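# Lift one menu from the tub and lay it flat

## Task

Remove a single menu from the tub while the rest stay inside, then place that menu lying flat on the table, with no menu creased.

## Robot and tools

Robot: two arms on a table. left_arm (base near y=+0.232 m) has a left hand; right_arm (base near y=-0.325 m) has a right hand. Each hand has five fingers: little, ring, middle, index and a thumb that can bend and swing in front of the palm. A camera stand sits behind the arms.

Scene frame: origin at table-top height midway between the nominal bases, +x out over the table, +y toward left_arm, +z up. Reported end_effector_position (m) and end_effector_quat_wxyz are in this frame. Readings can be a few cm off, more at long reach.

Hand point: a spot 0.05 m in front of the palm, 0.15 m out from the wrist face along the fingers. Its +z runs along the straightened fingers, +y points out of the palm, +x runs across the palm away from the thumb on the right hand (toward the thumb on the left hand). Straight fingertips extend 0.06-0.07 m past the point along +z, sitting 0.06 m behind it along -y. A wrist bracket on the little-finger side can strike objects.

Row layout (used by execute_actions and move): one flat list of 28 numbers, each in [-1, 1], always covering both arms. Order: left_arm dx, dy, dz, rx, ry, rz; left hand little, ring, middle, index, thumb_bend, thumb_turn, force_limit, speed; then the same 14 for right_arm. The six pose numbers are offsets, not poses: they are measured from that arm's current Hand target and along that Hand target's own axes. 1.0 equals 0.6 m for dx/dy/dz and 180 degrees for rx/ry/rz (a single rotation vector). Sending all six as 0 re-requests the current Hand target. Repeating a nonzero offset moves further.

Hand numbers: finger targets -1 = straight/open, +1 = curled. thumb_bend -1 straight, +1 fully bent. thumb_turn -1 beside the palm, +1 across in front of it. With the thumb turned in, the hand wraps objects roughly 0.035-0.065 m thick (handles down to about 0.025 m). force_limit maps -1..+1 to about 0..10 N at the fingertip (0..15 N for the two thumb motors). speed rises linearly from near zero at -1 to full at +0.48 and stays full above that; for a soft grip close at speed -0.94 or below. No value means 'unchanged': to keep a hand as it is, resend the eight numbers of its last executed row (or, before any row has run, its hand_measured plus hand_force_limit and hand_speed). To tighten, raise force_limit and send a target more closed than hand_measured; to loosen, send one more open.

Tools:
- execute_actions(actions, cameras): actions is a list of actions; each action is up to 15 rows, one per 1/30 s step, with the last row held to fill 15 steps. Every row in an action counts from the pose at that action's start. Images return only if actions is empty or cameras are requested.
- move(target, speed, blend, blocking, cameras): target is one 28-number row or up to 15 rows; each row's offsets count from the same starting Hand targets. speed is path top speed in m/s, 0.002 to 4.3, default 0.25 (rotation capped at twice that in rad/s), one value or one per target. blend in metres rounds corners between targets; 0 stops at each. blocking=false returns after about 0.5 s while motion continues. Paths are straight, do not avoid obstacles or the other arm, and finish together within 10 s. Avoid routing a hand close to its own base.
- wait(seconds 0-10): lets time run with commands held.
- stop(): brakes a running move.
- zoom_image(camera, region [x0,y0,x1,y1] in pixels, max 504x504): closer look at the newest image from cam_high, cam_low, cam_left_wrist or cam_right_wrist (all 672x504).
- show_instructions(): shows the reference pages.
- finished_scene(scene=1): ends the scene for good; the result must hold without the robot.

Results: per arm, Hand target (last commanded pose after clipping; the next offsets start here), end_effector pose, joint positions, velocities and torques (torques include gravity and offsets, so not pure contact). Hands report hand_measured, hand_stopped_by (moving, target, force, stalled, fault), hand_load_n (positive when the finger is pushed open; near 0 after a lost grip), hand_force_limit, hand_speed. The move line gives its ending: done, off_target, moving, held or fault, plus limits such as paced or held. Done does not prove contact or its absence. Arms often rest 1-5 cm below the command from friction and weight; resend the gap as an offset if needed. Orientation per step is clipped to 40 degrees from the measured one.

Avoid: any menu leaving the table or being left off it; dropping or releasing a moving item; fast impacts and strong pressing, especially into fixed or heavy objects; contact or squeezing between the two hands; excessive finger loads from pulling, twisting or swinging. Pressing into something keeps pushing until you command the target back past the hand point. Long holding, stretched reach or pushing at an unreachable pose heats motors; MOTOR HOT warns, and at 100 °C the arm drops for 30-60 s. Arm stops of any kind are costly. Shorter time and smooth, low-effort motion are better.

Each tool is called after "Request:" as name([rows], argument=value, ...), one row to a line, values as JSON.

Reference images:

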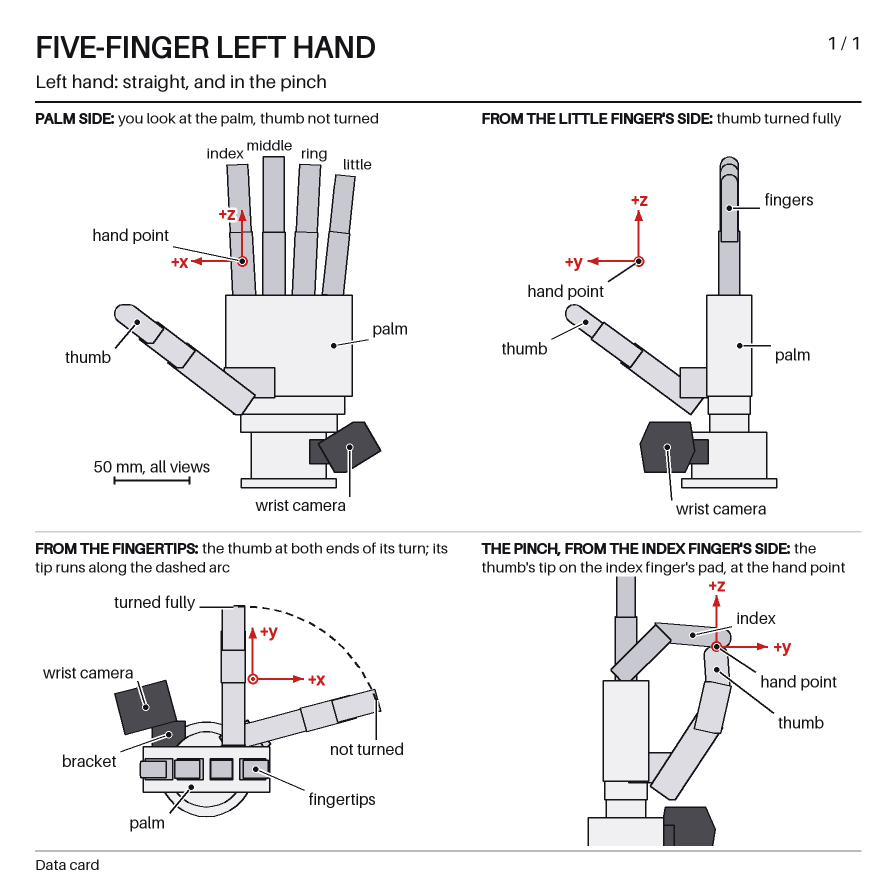

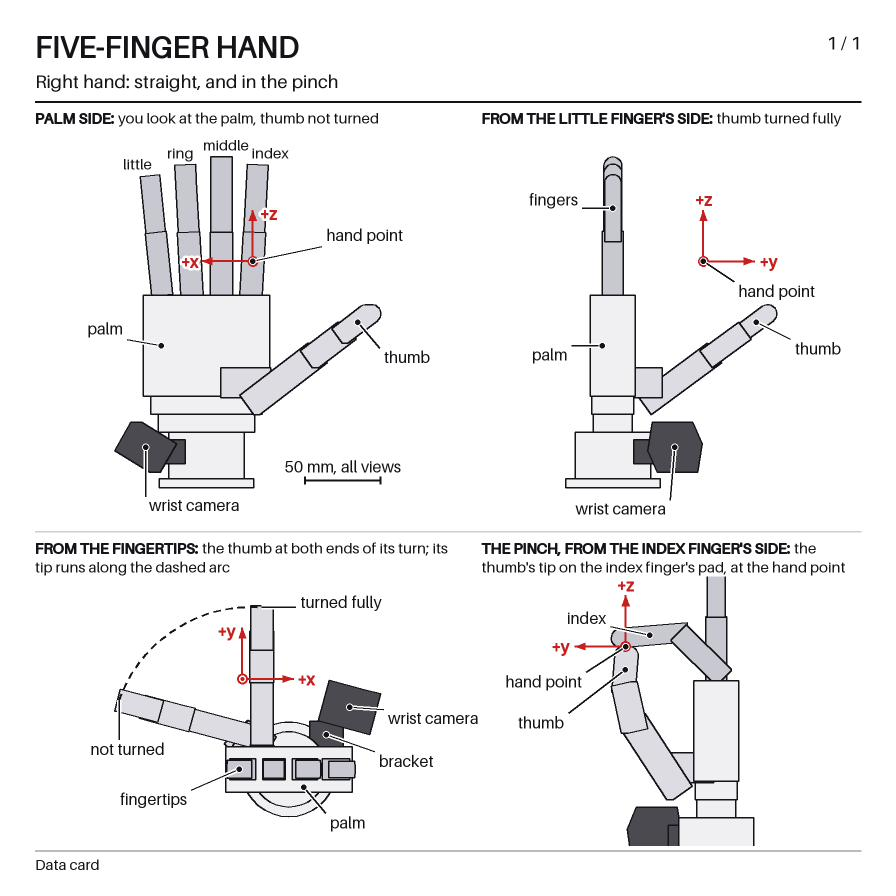

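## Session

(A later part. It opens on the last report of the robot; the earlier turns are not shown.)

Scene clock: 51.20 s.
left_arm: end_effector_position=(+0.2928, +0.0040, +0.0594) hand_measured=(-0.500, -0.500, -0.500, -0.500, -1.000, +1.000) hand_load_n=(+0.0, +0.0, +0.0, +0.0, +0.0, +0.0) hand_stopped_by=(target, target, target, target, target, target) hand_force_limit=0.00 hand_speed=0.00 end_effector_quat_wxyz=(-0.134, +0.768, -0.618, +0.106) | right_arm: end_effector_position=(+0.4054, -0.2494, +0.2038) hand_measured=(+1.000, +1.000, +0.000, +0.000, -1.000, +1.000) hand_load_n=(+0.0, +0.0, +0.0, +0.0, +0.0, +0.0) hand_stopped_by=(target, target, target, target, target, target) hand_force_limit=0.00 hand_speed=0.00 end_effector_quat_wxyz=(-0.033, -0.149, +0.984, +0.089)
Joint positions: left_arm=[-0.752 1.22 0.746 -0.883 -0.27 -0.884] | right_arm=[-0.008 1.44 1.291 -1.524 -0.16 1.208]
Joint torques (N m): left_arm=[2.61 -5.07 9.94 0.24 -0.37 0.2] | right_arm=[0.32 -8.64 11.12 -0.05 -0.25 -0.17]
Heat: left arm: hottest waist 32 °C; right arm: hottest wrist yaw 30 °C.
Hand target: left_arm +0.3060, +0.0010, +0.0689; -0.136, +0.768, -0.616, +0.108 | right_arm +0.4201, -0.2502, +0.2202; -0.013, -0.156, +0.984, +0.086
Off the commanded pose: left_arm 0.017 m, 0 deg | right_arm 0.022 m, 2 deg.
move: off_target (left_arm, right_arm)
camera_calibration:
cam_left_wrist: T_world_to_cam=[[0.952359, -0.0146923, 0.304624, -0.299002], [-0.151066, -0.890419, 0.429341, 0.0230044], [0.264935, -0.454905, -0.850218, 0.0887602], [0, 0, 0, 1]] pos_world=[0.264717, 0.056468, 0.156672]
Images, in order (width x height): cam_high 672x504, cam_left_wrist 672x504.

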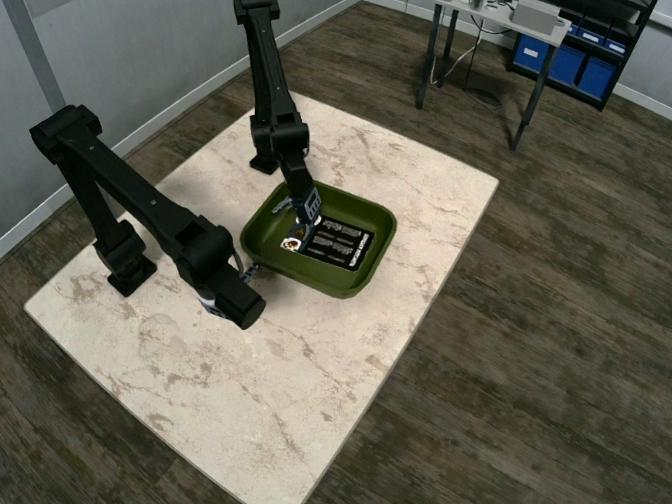

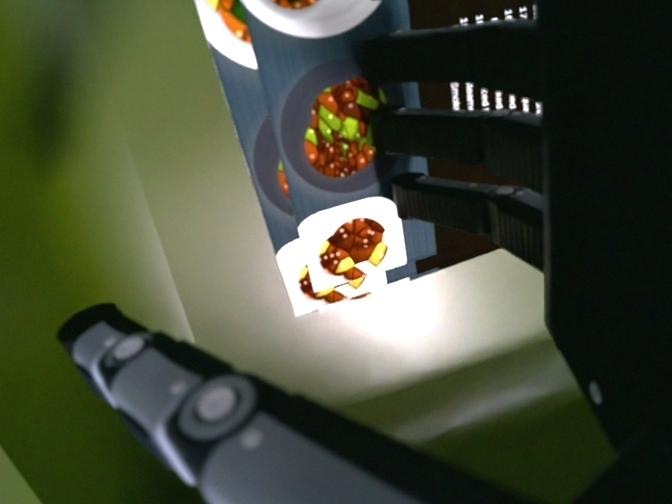

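Request:
move(target=[0, -0.01767, 0.00997, 0, 0, 0, -0.5, -0.5, -0.5, -0.5, -1, 1, 0, 0, 0, 0, 0, 0, 0, 0, 1, 1, 0, 0, -1, 1, 0, 0], speed=0.05, cameras=["cam_left_wrist"])

Scene clock: 52.90 s.
left_arm: end_effector_position=(+0.3005, +0.0085, +0.0595) hand_measured=(-0.500, -0.500, -0.500, -0.500, -1.000, +1.000) hand_load_n=(+0.5, +0.5, -1.5, +0.0, +0.0, +0.0) hand_stopped_by=(target, target, target, target, target, target) hand_force_limit=0.00 hand_speed=0.00 end_effector_quat_wxyz=(-0.134, +0.768, -0.619, +0.102) | right_arm: end_effector_position=(+0.4054, -0.2494, +0.2038) hand_measured=(+1.000, +1.000, +0.000, +0.000, -1.000, +1.000) hand_load_n=(+0.0, +0.0, +0.0, +0.0, +0.0, +0.0) hand_stopped_by=(target, target, target, target, target, target) hand_force_limit=0.00 hand_speed=0.00 end_effector_quat_wxyz=(-0.033, -0.149, +0.984, +0.089)
Joint positions: left_arm=[-0.725 1.235 0.758 -0.884 -0.266 -0.857] | right_arm=[-0.008 1.44 1.291 -1.524 -0.16 1.208]
Joint torques (N m): left_arm=[2.78 -4.6 9.96 0.81 -0.31 0.22] | right_arm=[0.21 -8.53 11.25 0.05 -0.25 -0.16]
Heat: left arm: hottest waist 32 °C; right arm: hottest wrist yaw 30 °C.
Hand target: left_arm +0.3178, +0.0035, +0.0671; -0.136, +0.768, -0.616, +0.108 | right_arm +0.4201, -0.2502, +0.2202; -0.013, -0.156, +0.984, +0.086
Off the commanded pose: left_arm 0.019 m, 1 deg | right_arm 0.022 m, 2 deg.
move: off_target (left_arm, right_arm)
camera_calibration:
cam_left_wrist: T_world_to_cam=[[0.954274, -0.0164903, 0.298478, -0.306558], [-0.148223, -0.893194, 0.424541, 0.0276491], [0.259598, -0.44937, -0.854796, 0.0906654], [0, 0, 0, 1]] pos_world=[0.273102, 0.060383, 0.157263]
Images, in order (width x height): cam_left_wrist 672x504.

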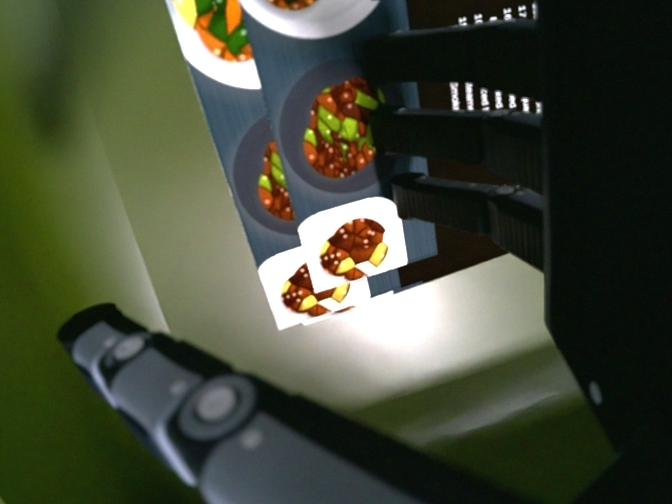

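Request:
move(target=[0.0133, -0.0235, 0.00855, 0, 0, 0, -0.5, -0.5, -0.5, -0.5, -1, 1, 0, 0, 0, 0, 0, 0, 0, 0, 1, 1, 0, 0, -1, 1, 0, 0], speed=0.05, cameras=["cam_left_wrist", "cam_high", "cam_right_wrist"])

Scene clock: 54.27 s.
left_arm: end_effector_position=(+0.3143, +0.0064, +0.0595) hand_measured=(-0.500, -0.500, -0.500, -0.500, -1.000, +1.000) hand_load_n=(+0.0, +0.0, -1.5, +0.0, +0.0, +0.0) hand_stopped_by=(target, target, target, target, target, target) hand_force_limit=0.00 hand_speed=0.00 end_effector_quat_wxyz=(-0.135, +0.767, -0.619, +0.096) | right_arm: end_effector_position=(+0.4054, -0.2494, +0.2038) hand_measured=(+1.000, +1.000, +0.000, +0.000, -1.000, +1.000) hand_load_n=(+0.0, +0.0, +0.0, +0.0, +0.0, +0.0) hand_stopped_by=(target, target, target, target, target, target) hand_force_limit=0.00 hand_speed=0.00 end_effector_quat_wxyz=(-0.033, -0.149, +0.984, +0.089)
Joint positions: left_arm=[-0.705 1.276 0.794 -0.884 -0.264 -0.837] | right_arm=[-0.008 1.44 1.291 -1.524 -0.16 1.208]
Joint torques (N m): left_arm=[2.67 -5.13 10.03 1.16 -0.24 0.19] | right_arm=[0.21 -9 11.15 0.02 -0.25 -0.16]
Heat: left arm: hottest waist 32 °C; right arm: hottest wrist yaw 30 °C.
Hand target: left_arm +0.3343, -0.0009, +0.0671; -0.136, +0.768, -0.616, +0.108 | right_arm +0.4201, -0.2502, +0.2202; -0.013, -0.156, +0.984, +0.086
Off the commanded pose: left_arm 0.023 m, 1 deg | right_arm 0.022 m, 2 deg.
move: off_target (left_arm, right_arm)
camera_calibration:
cam_left_wrist: T_world_to_cam=[[0.956434, -0.0185286, 0.291361, -0.319985], [-0.144852, -0.896601, 0.418479, 0.0270656], [0.253481, -0.442452, -0.860223, 0.0882886], [0, 0, 0, 1]] pos_world=[0.287586, 0.0574016, 0.157853]
cam_right_wrist: T_world_to_cam=[[-0.525853, 0.835158, 0.161213, 0.388681], [0.766226, 0.382829, 0.516082, -0.319293], [0.369293, 0.394908, -0.841231, 0.235688], [0, 0, 0, 1]] pos_world=[0.362002, -0.29545, 0.300389]
Images, in order (width x height): cam_high 672x504, cam_left_wrist 672x504, cam_right_wrist 672x504.

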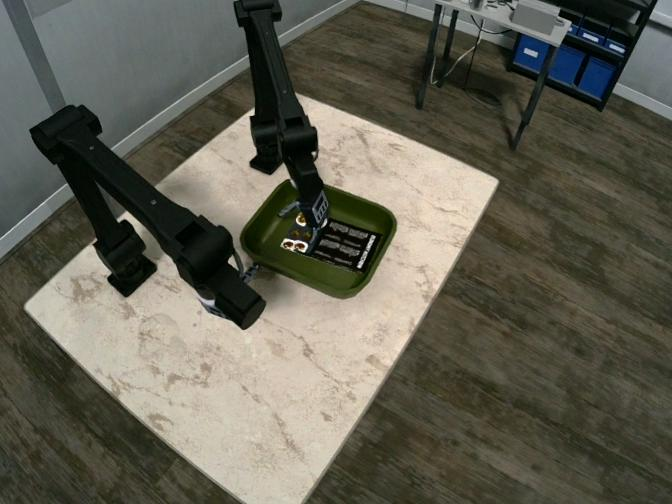

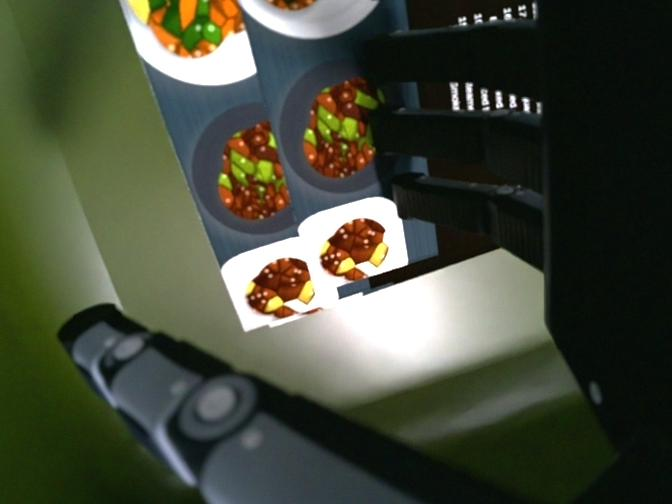

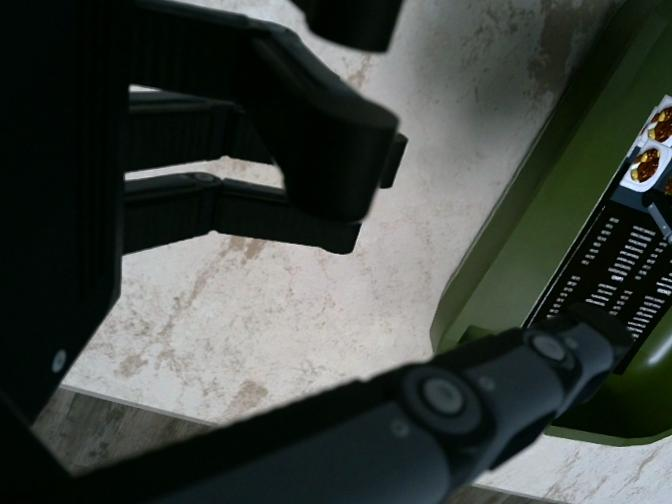

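Request:
zoom_image(camera="cam_high", region=[230, 160, 410, 310])

Request:
zoom_image(camera="cam_right_wrist", region=[472, 80, 672, 460])

Scaled by 2.800 from the camera's 672x504 image, which has a finer 960x720 frame.

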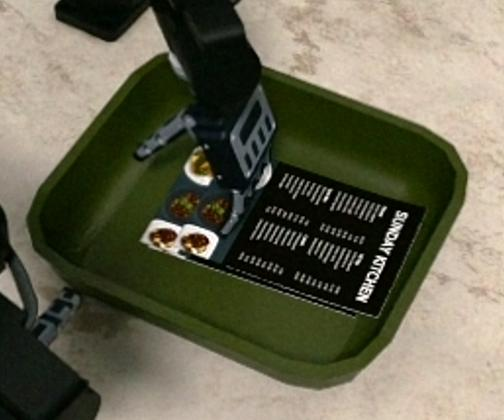

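Scaled by 1.326 from the camera's 672x504 image, which has a finer 960x720 frame.

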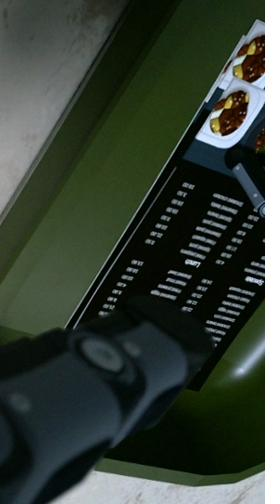

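Request:
move(target=[0.003, -0.0235, 0.00855, 0, 0, 0, -0.5, -0.5, -0.5, -0.5, -1, 1, 0, 0, 0, 0, 0, 0, 0, 0, 1, 1, 0, 0, -1, 1, 0, 0], speed=0.05, cameras=["cam_left_wrist", "cam_high", "cam_right_wrist"])

Request:
zoom_image(camera="cam_high", region=[230, 160, 410, 310])

Request:
zoom_image(camera="cam_right_wrist", region=[472, 80, 672, 460])

Scene clock: 55.93 s.
left_arm: end_effector_position=(+0.3271, +0.0079, +0.0595) hand_measured=(-0.500, -0.500, -0.500, -0.500, -1.000, +1.000) hand_load_n=(+0.0, +0.0, -1.5, +0.0, +0.0, +0.0) hand_stopped_by=(target, target, target, target, target, target) hand_force_limit=0.00 hand_speed=0.00 end_effector_quat_wxyz=(-0.134, +0.767, -0.620, +0.093) | right_arm: end_effector_position=(+0.4054, -0.2494, +0.2038) hand_measured=(+1.000, +1.000, +0.000, +0.000, -1.000, +1.000) hand_load_n=(+0.0, +0.0, +0.0, +0.0, +0.0, +0.0) hand_stopped_by=(target, target, target, target, target, target) hand_force_limit=0.00 hand_speed=0.00 end_effector_quat_wxyz=(-0.033, -0.149, +0.984, +0.089)
Joint positions: left_arm=[-0.678 1.305 0.82 -0.88 -0.256 -0.809] | right_arm=[-0.008 1.44 1.291 -1.524 -0.16 1.208]
Joint torques (N m): left_arm=[2.73 -5.6 10.03 1.37 -0.28 0.21] | right_arm=[0.09 -9 11.15 0.05 -0.24 -0.15]
Heat: left arm: hottest waist 32 °C; right arm: hottest wrist yaw 30 °C.
Hand target: left_arm +0.3492, +0.0006, +0.0670; -0.136, +0.768, -0.616, +0.108 | right_arm +0.4201, -0.2502, +0.2202; -0.013, -0.156, +0.984, +0.086
Off the commanded pose: left_arm 0.025 m, 2 deg | right_arm 0.022 m, 2 deg.
move: off_target (left_arm, right_arm)
camera_calibration:
cam_left_wrist: T_world_to_cam=[[0.958255, -0.0196224, 0.285242, -0.332365], [-0.142634, -0.897443, 0.417434, 0.0295971], [0.247798, -0.440694, -0.862778, 0.0877411], [0, 0, 0, 1]] pos_world=[0.30097, 0.0587068, 0.158151]
cam_right_wrist: T_world_to_cam=[[-0.525853, 0.835158, 0.161213, 0.388681], [0.766226, 0.382829, 0.516082, -0.319293], [0.369293, 0.394908, -0.841231, 0.235688], [0, 0, 0, 1]] pos_world=[0.362002, -0.29545, 0.300389]
Images, in order (width x height): cam_high 672x504, cam_left_wrist 672x504, cam_right_wrist 672x504.

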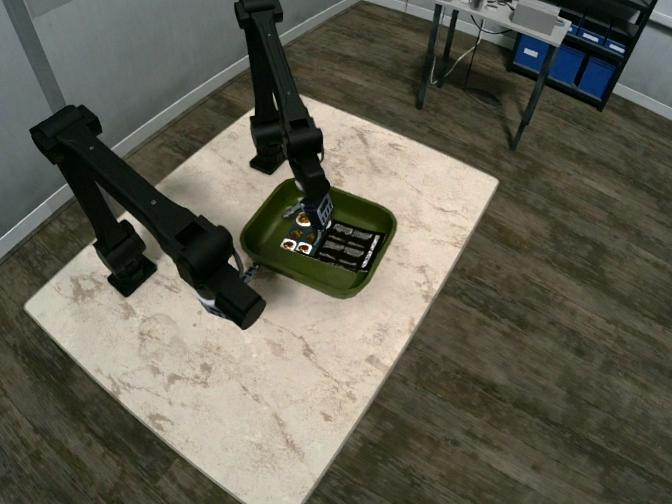

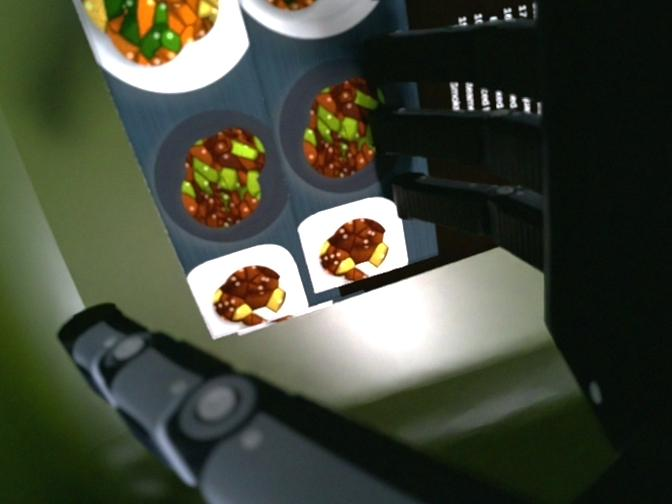

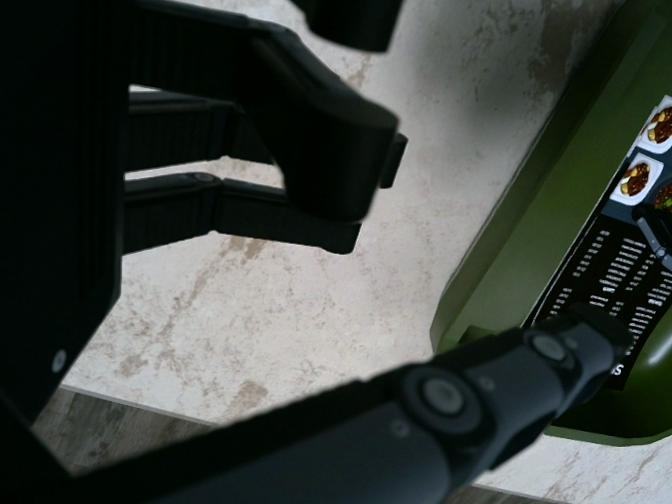

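Scaled by 2.800 from the camera's 672x504 image, which has a finer 960x720 frame.

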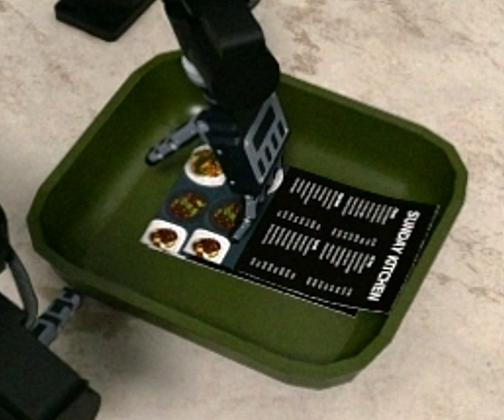

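Scaled by 1.326 from the camera's 672x504 image, which has a finer 960x720 frame.

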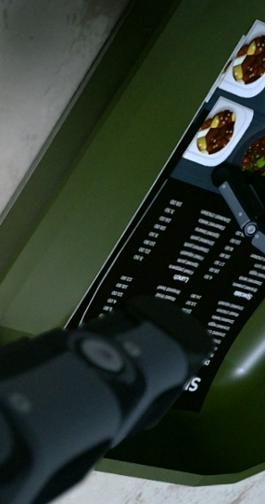

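Request:
move(target=[0.003, -0.0235, 0.00855, 0, 0, 0, -0.5, -0.5, -0.5, -0.5, -1, 1, 0, 0, 0, 0, 0, 0, 0, 0, 1, 1, 0, 0, -1, 1, 0, 0], speed=0.05, cameras=["cam_left_wrist", "cam_high", "cam_right_wrist"])

Request:
zoom_image(camera="cam_high", region=[230, 160, 410, 310])

Request:
zoom_image(camera="cam_right_wrist", region=[472, 80, 672, 460])

Scene clock: 57.33 s.
left_arm: end_effector_position=(+0.3408, +0.0091, +0.0595) hand_measured=(-0.500, -0.500, -0.500, -0.500, -1.000, +1.000) hand_load_n=(+0.0, +0.0, -1.5, +0.0, -0.5, +0.0) hand_stopped_by=(target, target, target, target, target, target) hand_force_limit=0.00 hand_speed=0.00 end_effector_quat_wxyz=(-0.133, +0.767, -0.621, +0.092) | right_arm: end_effector_position=(+0.4054, -0.2494, +0.2038) hand_measured=(+1.000, +1.000, +0.000, +0.000, -1.000, +1.000) hand_load_n=(+0.0, +0.0, -0.5, +0.0, -0.5, +0.0) hand_stopped_by=(target, target, target, target, target, target) hand_force_limit=0.00 hand_speed=0.00 end_effector_quat_wxyz=(-0.033, -0.149, +0.984, +0.089)
Joint positions: left_arm=[-0.652 1.334 0.847 -0.873 -0.249 -0.781] | right_arm=[-0.008 1.44 1.291 -1.524 -0.16 1.208]
Joint torques (N m): left_arm=[2.78 -5.95 10.1 1.44 -0.28 0.19] | right_arm=[0.15 -8.76 11.22 0.02 -0.26 -0.17]
Heat: left arm: hottest waist 32 °C; right arm: hottest wrist yaw 30 °C.
Hand target: left_arm +0.3642, +0.0020, +0.0670; -0.136, +0.768, -0.616, +0.108 | right_arm +0.4201, -0.2502, +0.2202; -0.013, -0.156, +0.984, +0.086
Off the commanded pose: left_arm 0.026 m, 2 deg | right_arm 0.022 m, 2 deg.
move: off_target (left_arm, right_arm)
camera_calibration:
cam_left_wrist: T_world_to_cam=[[0.958945, -0.020841, 0.282826, -0.345665], [-0.142622, -0.897443, 0.417439, 0.032597], [0.245121, -0.440638, -0.86357, 0.0859166], [0, 0, 0, 1]] pos_world=[0.315062, 0.059908, 0.158351]
cam_right_wrist: T_world_to_cam=[[-0.525853, 0.835158, 0.161213, 0.388681], [0.766226, 0.382829, 0.516082, -0.319293], [0.369293, 0.394908, -0.841231, 0.235688], [0, 0, 0, 1]] pos_world=[0.362002, -0.29545, 0.300389]
Images, in order (width x height): cam_high 672x504, cam_left_wrist 672x504, cam_right_wrist 672x504.

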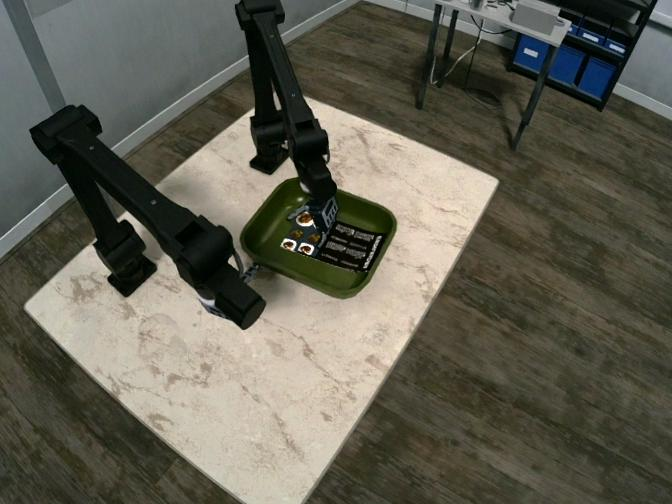

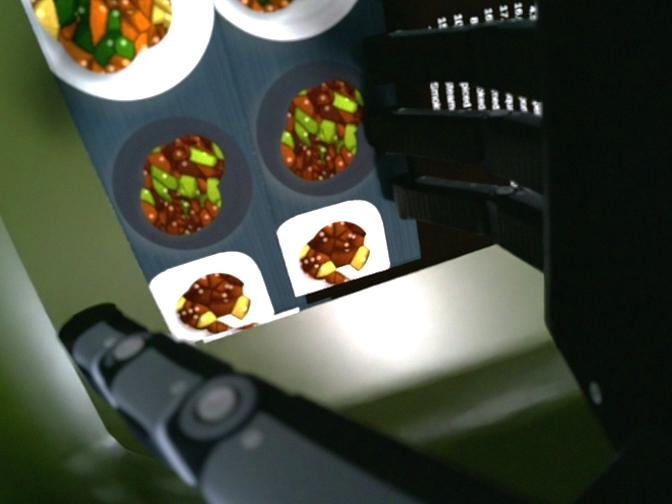

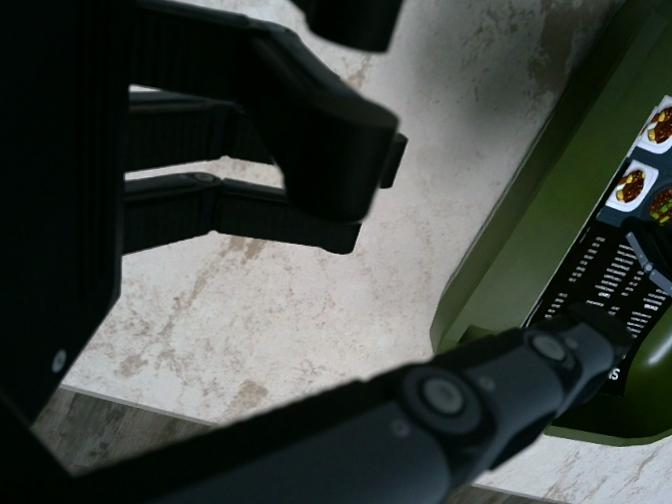

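Scaled by 2.800 from the camera's 672x504 image, which has a finer 960x720 frame.

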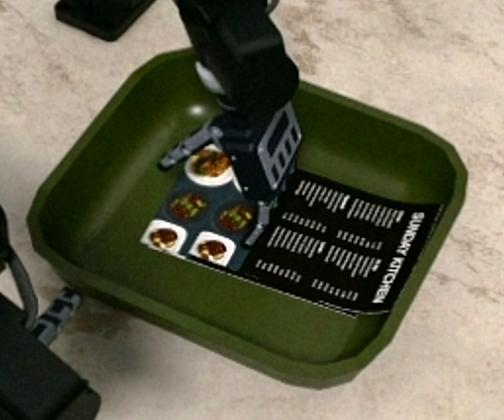

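Scaled by 1.326 from the camera's 672x504 image, which has a finer 960x720 frame.

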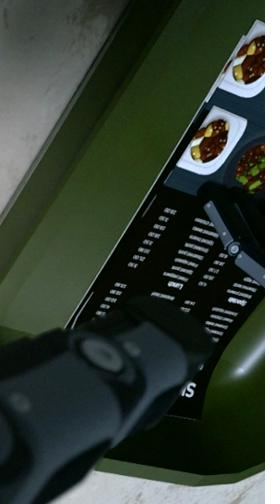

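Request:
move(target=[0.003, -0.0165, 0.0131, 0, 0, 0, -0.5, -0.5, -0.5, -0.5, -1, 1, 0, 0, 0, 0, 0, 0, 0, 0, 1, 1, 0, 0, -1, 1, 0, 0], speed=0.05, cameras=["cam_left_wrist", "cam_high", "cam_right_wrist"])

Request:
zoom_image(camera="cam_high", region=[230, 160, 410, 310])

Request:
zoom_image(camera="cam_right_wrist", region=[472, 80, 672, 460])

Scene clock: 58.70 s.
left_arm: end_effector_position=(+0.3539, +0.0083, +0.0593) hand_measured=(-0.500, -0.500, -0.500, -0.500, -1.000, +1.000) hand_load_n=(+0.0, +0.0, -3.0, +0.0, +0.0, +0.0) hand_stopped_by=(target, target, target, target, target, target) hand_force_limit=0.00 hand_speed=0.00 end_effector_quat_wxyz=(-0.133, +0.767, -0.620, +0.096) | right_arm: end_effector_position=(+0.4054, -0.2494, +0.2038) hand_measured=(+1.000, +1.000, +0.000, +0.000, -1.000, +1.000) hand_load_n=(+0.0, +0.0, +0.0, +0.0, +0.0, +0.0) hand_stopped_by=(target, target, target, target, target, target) hand_force_limit=0.00 hand_speed=0.00 end_effector_quat_wxyz=(-0.033, -0.149, +0.984, +0.089)
Joint positions: left_arm=[-0.633 1.359 0.869 -0.858 -0.244 -0.762] | right_arm=[-0.008 1.44 1.291 -1.524 -0.16 1.208]
Joint torques (N m): left_arm=[2.78 -5.89 9.8 1.57 -0.28 0.21] | right_arm=[-0.21 -8.88 11.1 -0.03 -0.26 -0.13]
Heat: left arm: hottest waist 32 °C; right arm: hottest wrist yaw 30 °C.
Hand target: left_arm +0.3764, +0.0030, +0.0630; -0.136, +0.768, -0.616, +0.108 | right_arm +0.4201, -0.2502, +0.2202; -0.013, -0.156, +0.984, +0.086
Off the commanded pose: left_arm 0.023 m, 2 deg | right_arm 0.022 m, 2 deg.
move: off_target (left_arm, right_arm)
camera_calibration:
cam_left_wrist: T_world_to_cam=[[0.957405, -0.0198771, 0.288064, -0.357879], [-0.145209, -0.895444, 0.420827, 0.0346341], [0.24958, -0.444731, -0.860188, 0.0804935], [0, 0, 0, 1]] pos_world=[0.327574, 0.0596972, 0.157757]
cam_right_wrist: T_world_to_cam=[[-0.525853, 0.835158, 0.161213, 0.388681], [0.766226, 0.382829, 0.516082, -0.319293], [0.369293, 0.394908, -0.841231, 0.235688], [0, 0, 0, 1]] pos_world=[0.362002, -0.29545, 0.300389]
Images, in order (width x height): cam_high 672x504, cam_left_wrist 672x504, cam_right_wrist 672x504.

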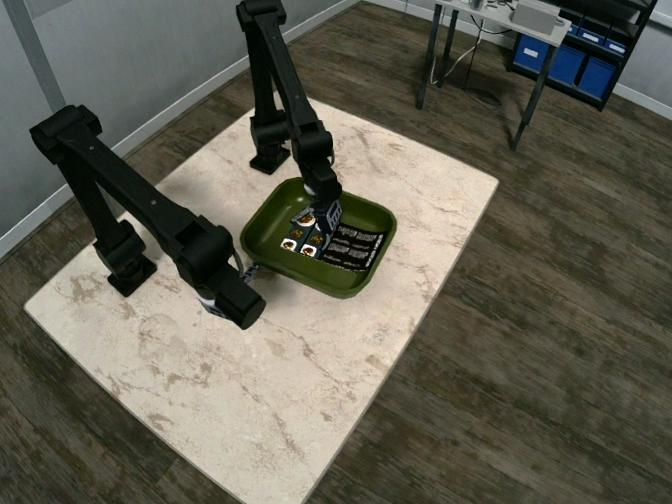

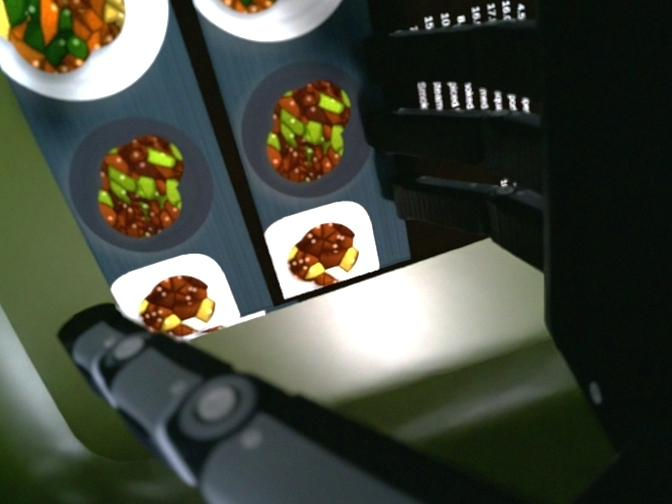

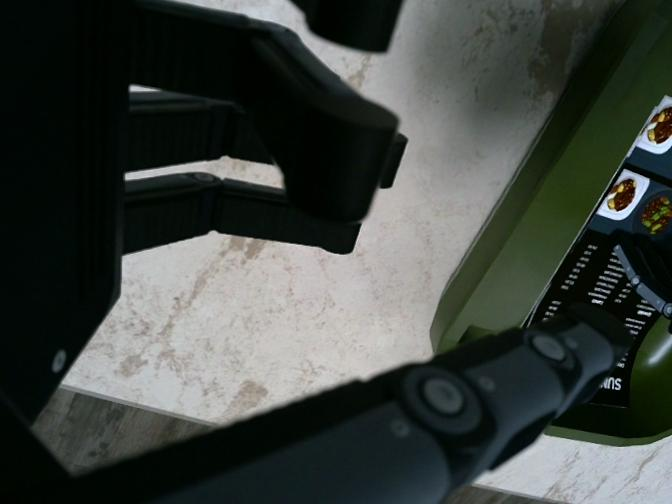

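Scaled by 2.800 from the camera's 672x504 image, which has a finer 960x720 frame.

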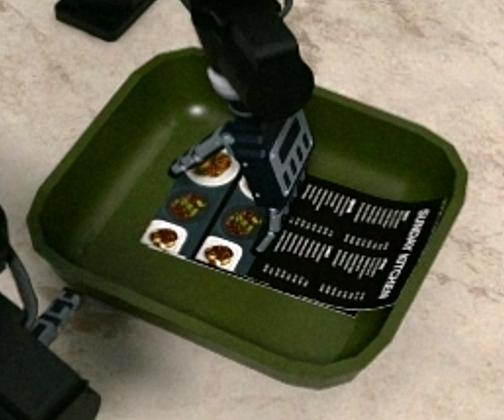

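Scaled by 1.326 from the camera's 672x504 image, which has a finer 960x720 frame.

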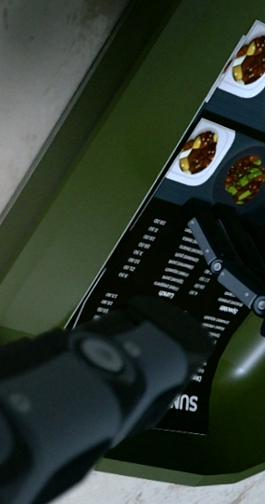

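Request:
move(target=[0.003, -0.0220, 0.0095, 0, 0, 0, -0.5, -0.5, -0.5, -0.5, -1, 1, 0, 0, 0, 0, 0, 0, 0, 0, 1, 1, 0, 0, -1, 1, 0, 0], speed=0.05, cameras=["cam_left_wrist", "cam_high", "cam_low"])

Request:
zoom_image(camera="cam_high", region=[230, 160, 410, 310])

Request:
zoom_image(camera="cam_low", region=[200, 180, 350, 290])

Scene clock: 61.47 s.
left_arm: end_effector_position=(+0.3686, +0.0086, +0.0594) hand_measured=(-0.500, -0.500, -0.500, -0.500, -1.000, +1.000) hand_load_n=(+0.0, +0.0, -2.5, +0.0, +0.0, +0.0) hand_stopped_by=(target, target, target, target, target, target) hand_force_limit=0.00 hand_speed=0.00 end_effector_quat_wxyz=(-0.133, +0.767, -0.620, +0.097) | right_arm: end_effector_position=(+0.4054, -0.2494, +0.2038) hand_measured=(+1.000, +1.000, +0.000, +0.000, -1.000, +1.000) hand_load_n=(+0.0, +0.0, +0.0, +0.0, +0.0, +0.0) hand_stopped_by=(target, target, target, target, target, target) hand_force_limit=0.00 hand_speed=0.00 end_effector_quat_wxyz=(-0.033, -0.149, +0.984, +0.089)
Joint positions: left_arm=[-0.61 1.388 0.897 -0.848 -0.238 -0.739] | right_arm=[-0.008 1.44 1.291 -1.524 -0.16 1.208]
Joint torques (N m): left_arm=[2.78 -6.36 9.81 1.51 -0.28 0.21] | right_arm=[0.15 -8.94 11.12 -0.02 -0.26 -0.15]
Heat: left arm: hottest waist 32 °C; right arm: hottest wrist yaw 30 °C.
Hand target: left_arm +0.3908, +0.0044, +0.0622; -0.136, +0.768, -0.616, +0.108 | right_arm +0.4201, -0.2502, +0.2202; -0.013, -0.156, +0.984, +0.086
Off the commanded pose: left_arm 0.023 m, 1 deg | right_arm 0.022 m, 2 deg.
move: off_target (left_arm, right_arm)
camera_calibration:
cam_left_wrist: T_world_to_cam=[[0.956757, -0.0194165, 0.290241, -0.371975], [-0.146292, -0.894527, 0.422398, 0.0372174], [0.251427, -0.446592, -0.858685, 0.0761833], [0, 0, 0, 1]] pos_world=[0.342179, 0.0600923, 0.157659]
Images, in order (width x height): cam_high 672x504, cam_low 672x504, cam_left_wrist 672x504.

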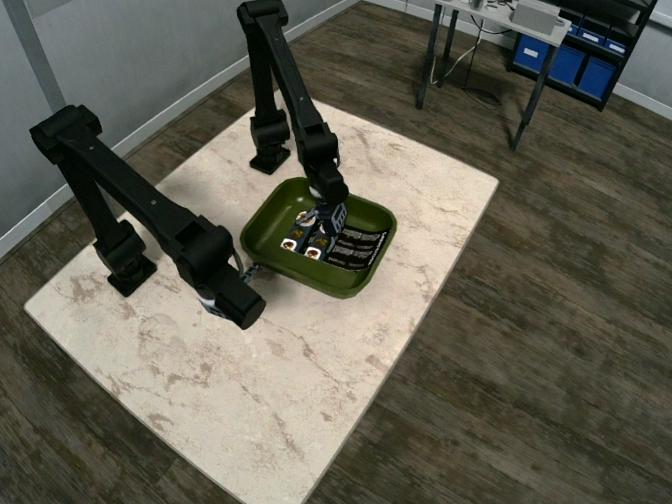

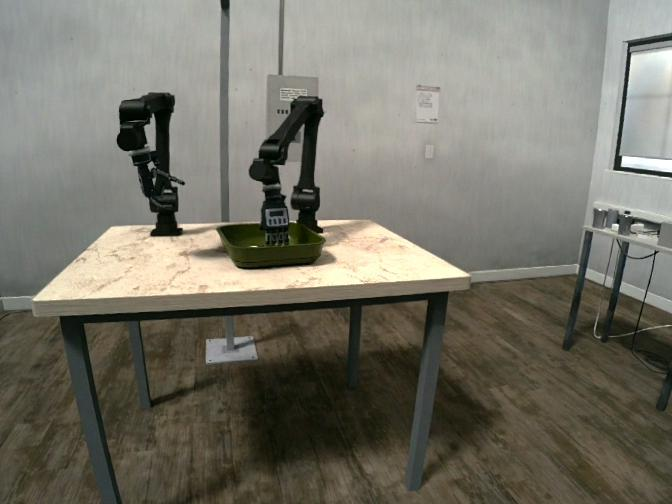

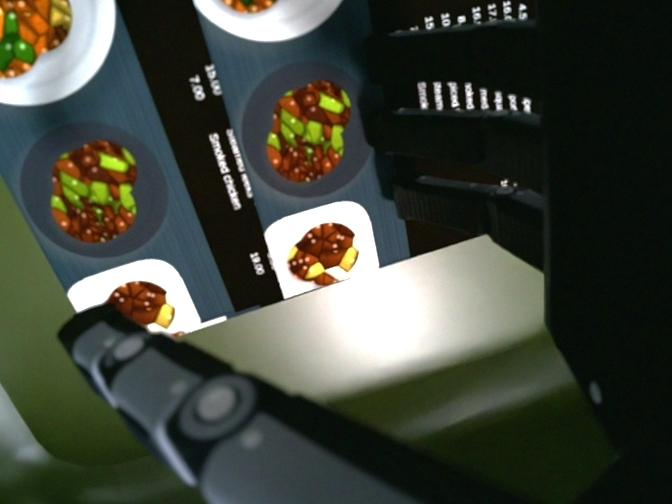

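Scaled by 2.800 from the camera's 672x504 image, which has a finer 960x720 frame.

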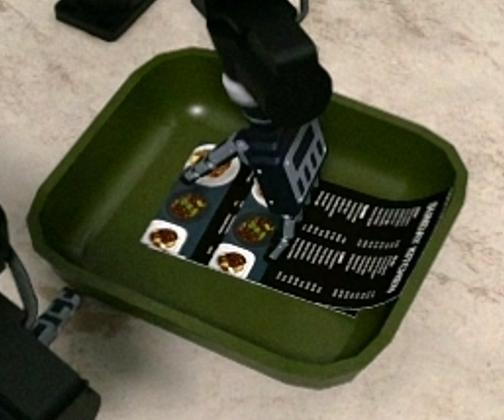

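Scaled by 3.360 from the camera's 672x504 image, which has a finer 960x720 frame.

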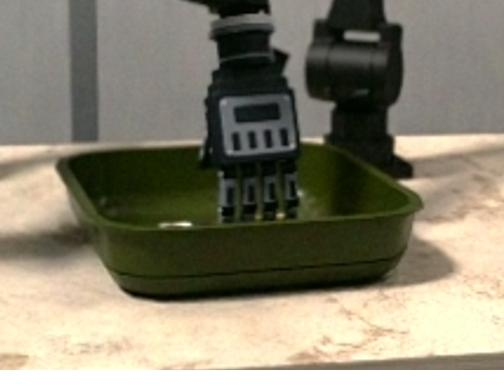

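Request:
move(target=[0.003, -0.0235, 0.00855, 0, 0, 0, -0.5, -0.5, -0.5, -0.5, -1, 1, 0, 0, 0, 0, 0, 0, 0, 0, 1, 1, 0, 0, -1, 1, 0, 0], speed=0.05, cameras=["cam_left_wrist", "cam_high", "cam_low"])

Request:
zoom_image(camera="cam_high", region=[230, 160, 410, 310])

Request:
zoom_image(camera="cam_low", region=[200, 180, 350, 290])

Scene clock: 62.97 s.
left_arm: end_effector_position=(+0.3837, +0.0095, +0.0594) hand_measured=(-0.500, -0.500, -0.500, -0.500, -1.000, +1.000) hand_load_n=(+0.0, +0.0, -2.0, +0.0, -0.5, +0.0) hand_stopped_by=(target, target, target, target, target, target) hand_force_limit=0.00 hand_speed=0.00 end_effector_quat_wxyz=(-0.133, +0.767, -0.620, +0.098) | right_arm: end_effector_position=(+0.4054, -0.2494, +0.2038) hand_measured=(+1.000, +1.000, +0.000, +0.000, -1.000, +1.000) hand_load_n=(+0.0, +0.0, +0.0, +0.0, +0.0, +0.0) hand_stopped_by=(target, target, target, target, target, target) hand_force_limit=0.00 hand_speed=0.00 end_effector_quat_wxyz=(-0.033, -0.149, +0.984, +0.089)
Joint positions: left_arm=[-0.587 1.419 0.928 -0.843 -0.233 -0.718] | right_arm=[-0.008 1.44 1.291 -1.524 -0.16 1.208]
Joint torques (N m): left_arm=[2.78 -6.83 9.85 1.48 -0.27 0.2] | right_arm=[-0.32 -8.94 11.17 0.01 -0.23 -0.16]
Heat: left arm: hottest waist 32 °C; right arm: hottest wrist yaw 30 °C.
Hand target: left_arm +0.4058, +0.0059, +0.0620; -0.136, +0.768, -0.616, +0.108 | right_arm +0.4201, -0.2502, +0.2202; -0.013, -0.156, +0.984, +0.086
Off the commanded pose: left_arm 0.023 m, 1 deg | right_arm 0.022 m, 2 deg.
move: off_target (left_arm, right_arm)
camera_calibration:
cam_left_wrist: T_world_to_cam=[[0.956724, -0.018134, 0.290432, -0.386377], [-0.145426, -0.894281, 0.423217, 0.0398928], [0.252054, -0.447138, -0.858217, 0.072508], [0, 0, 0, 1]] pos_world=[0.357181, 0.0610899, 0.157561]
Images, in order (width x height): cam_high 672x504, cam_low 672x504, cam_left_wrist 672x504.

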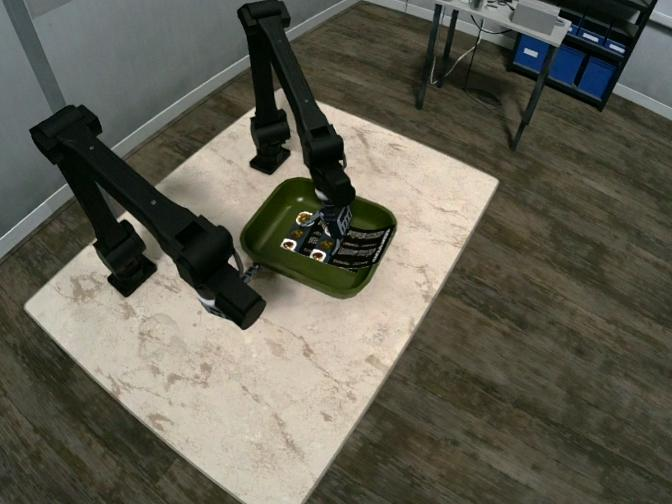

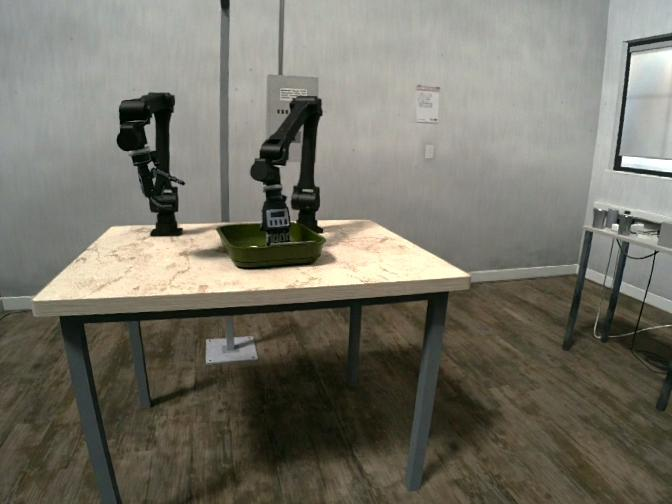

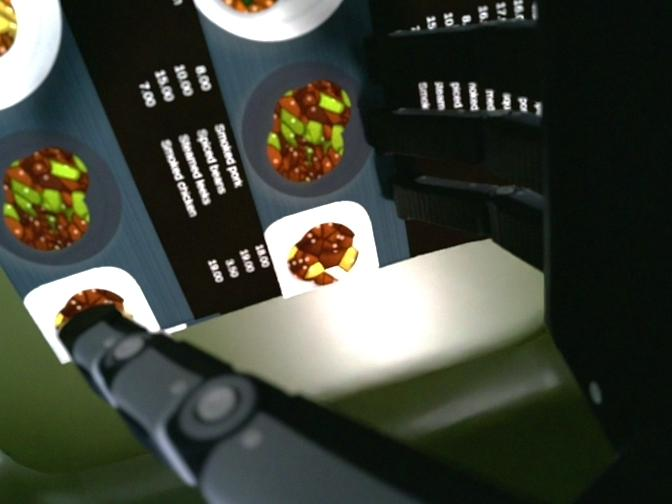

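Scaled by 2.800 from the camera's 672x504 image, which has a finer 960x720 frame.

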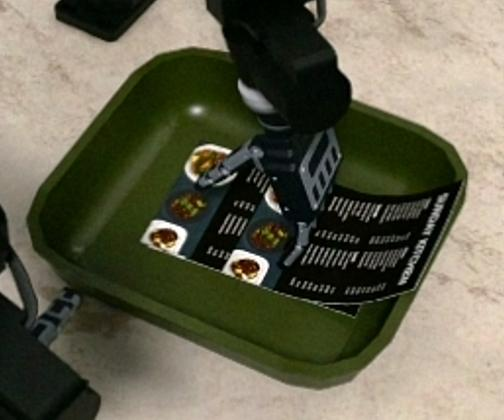

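Scaled by 3.360 from the camera's 672x504 image, which has a finer 960x720 frame.

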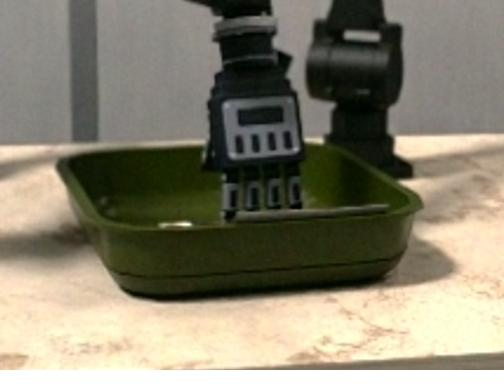

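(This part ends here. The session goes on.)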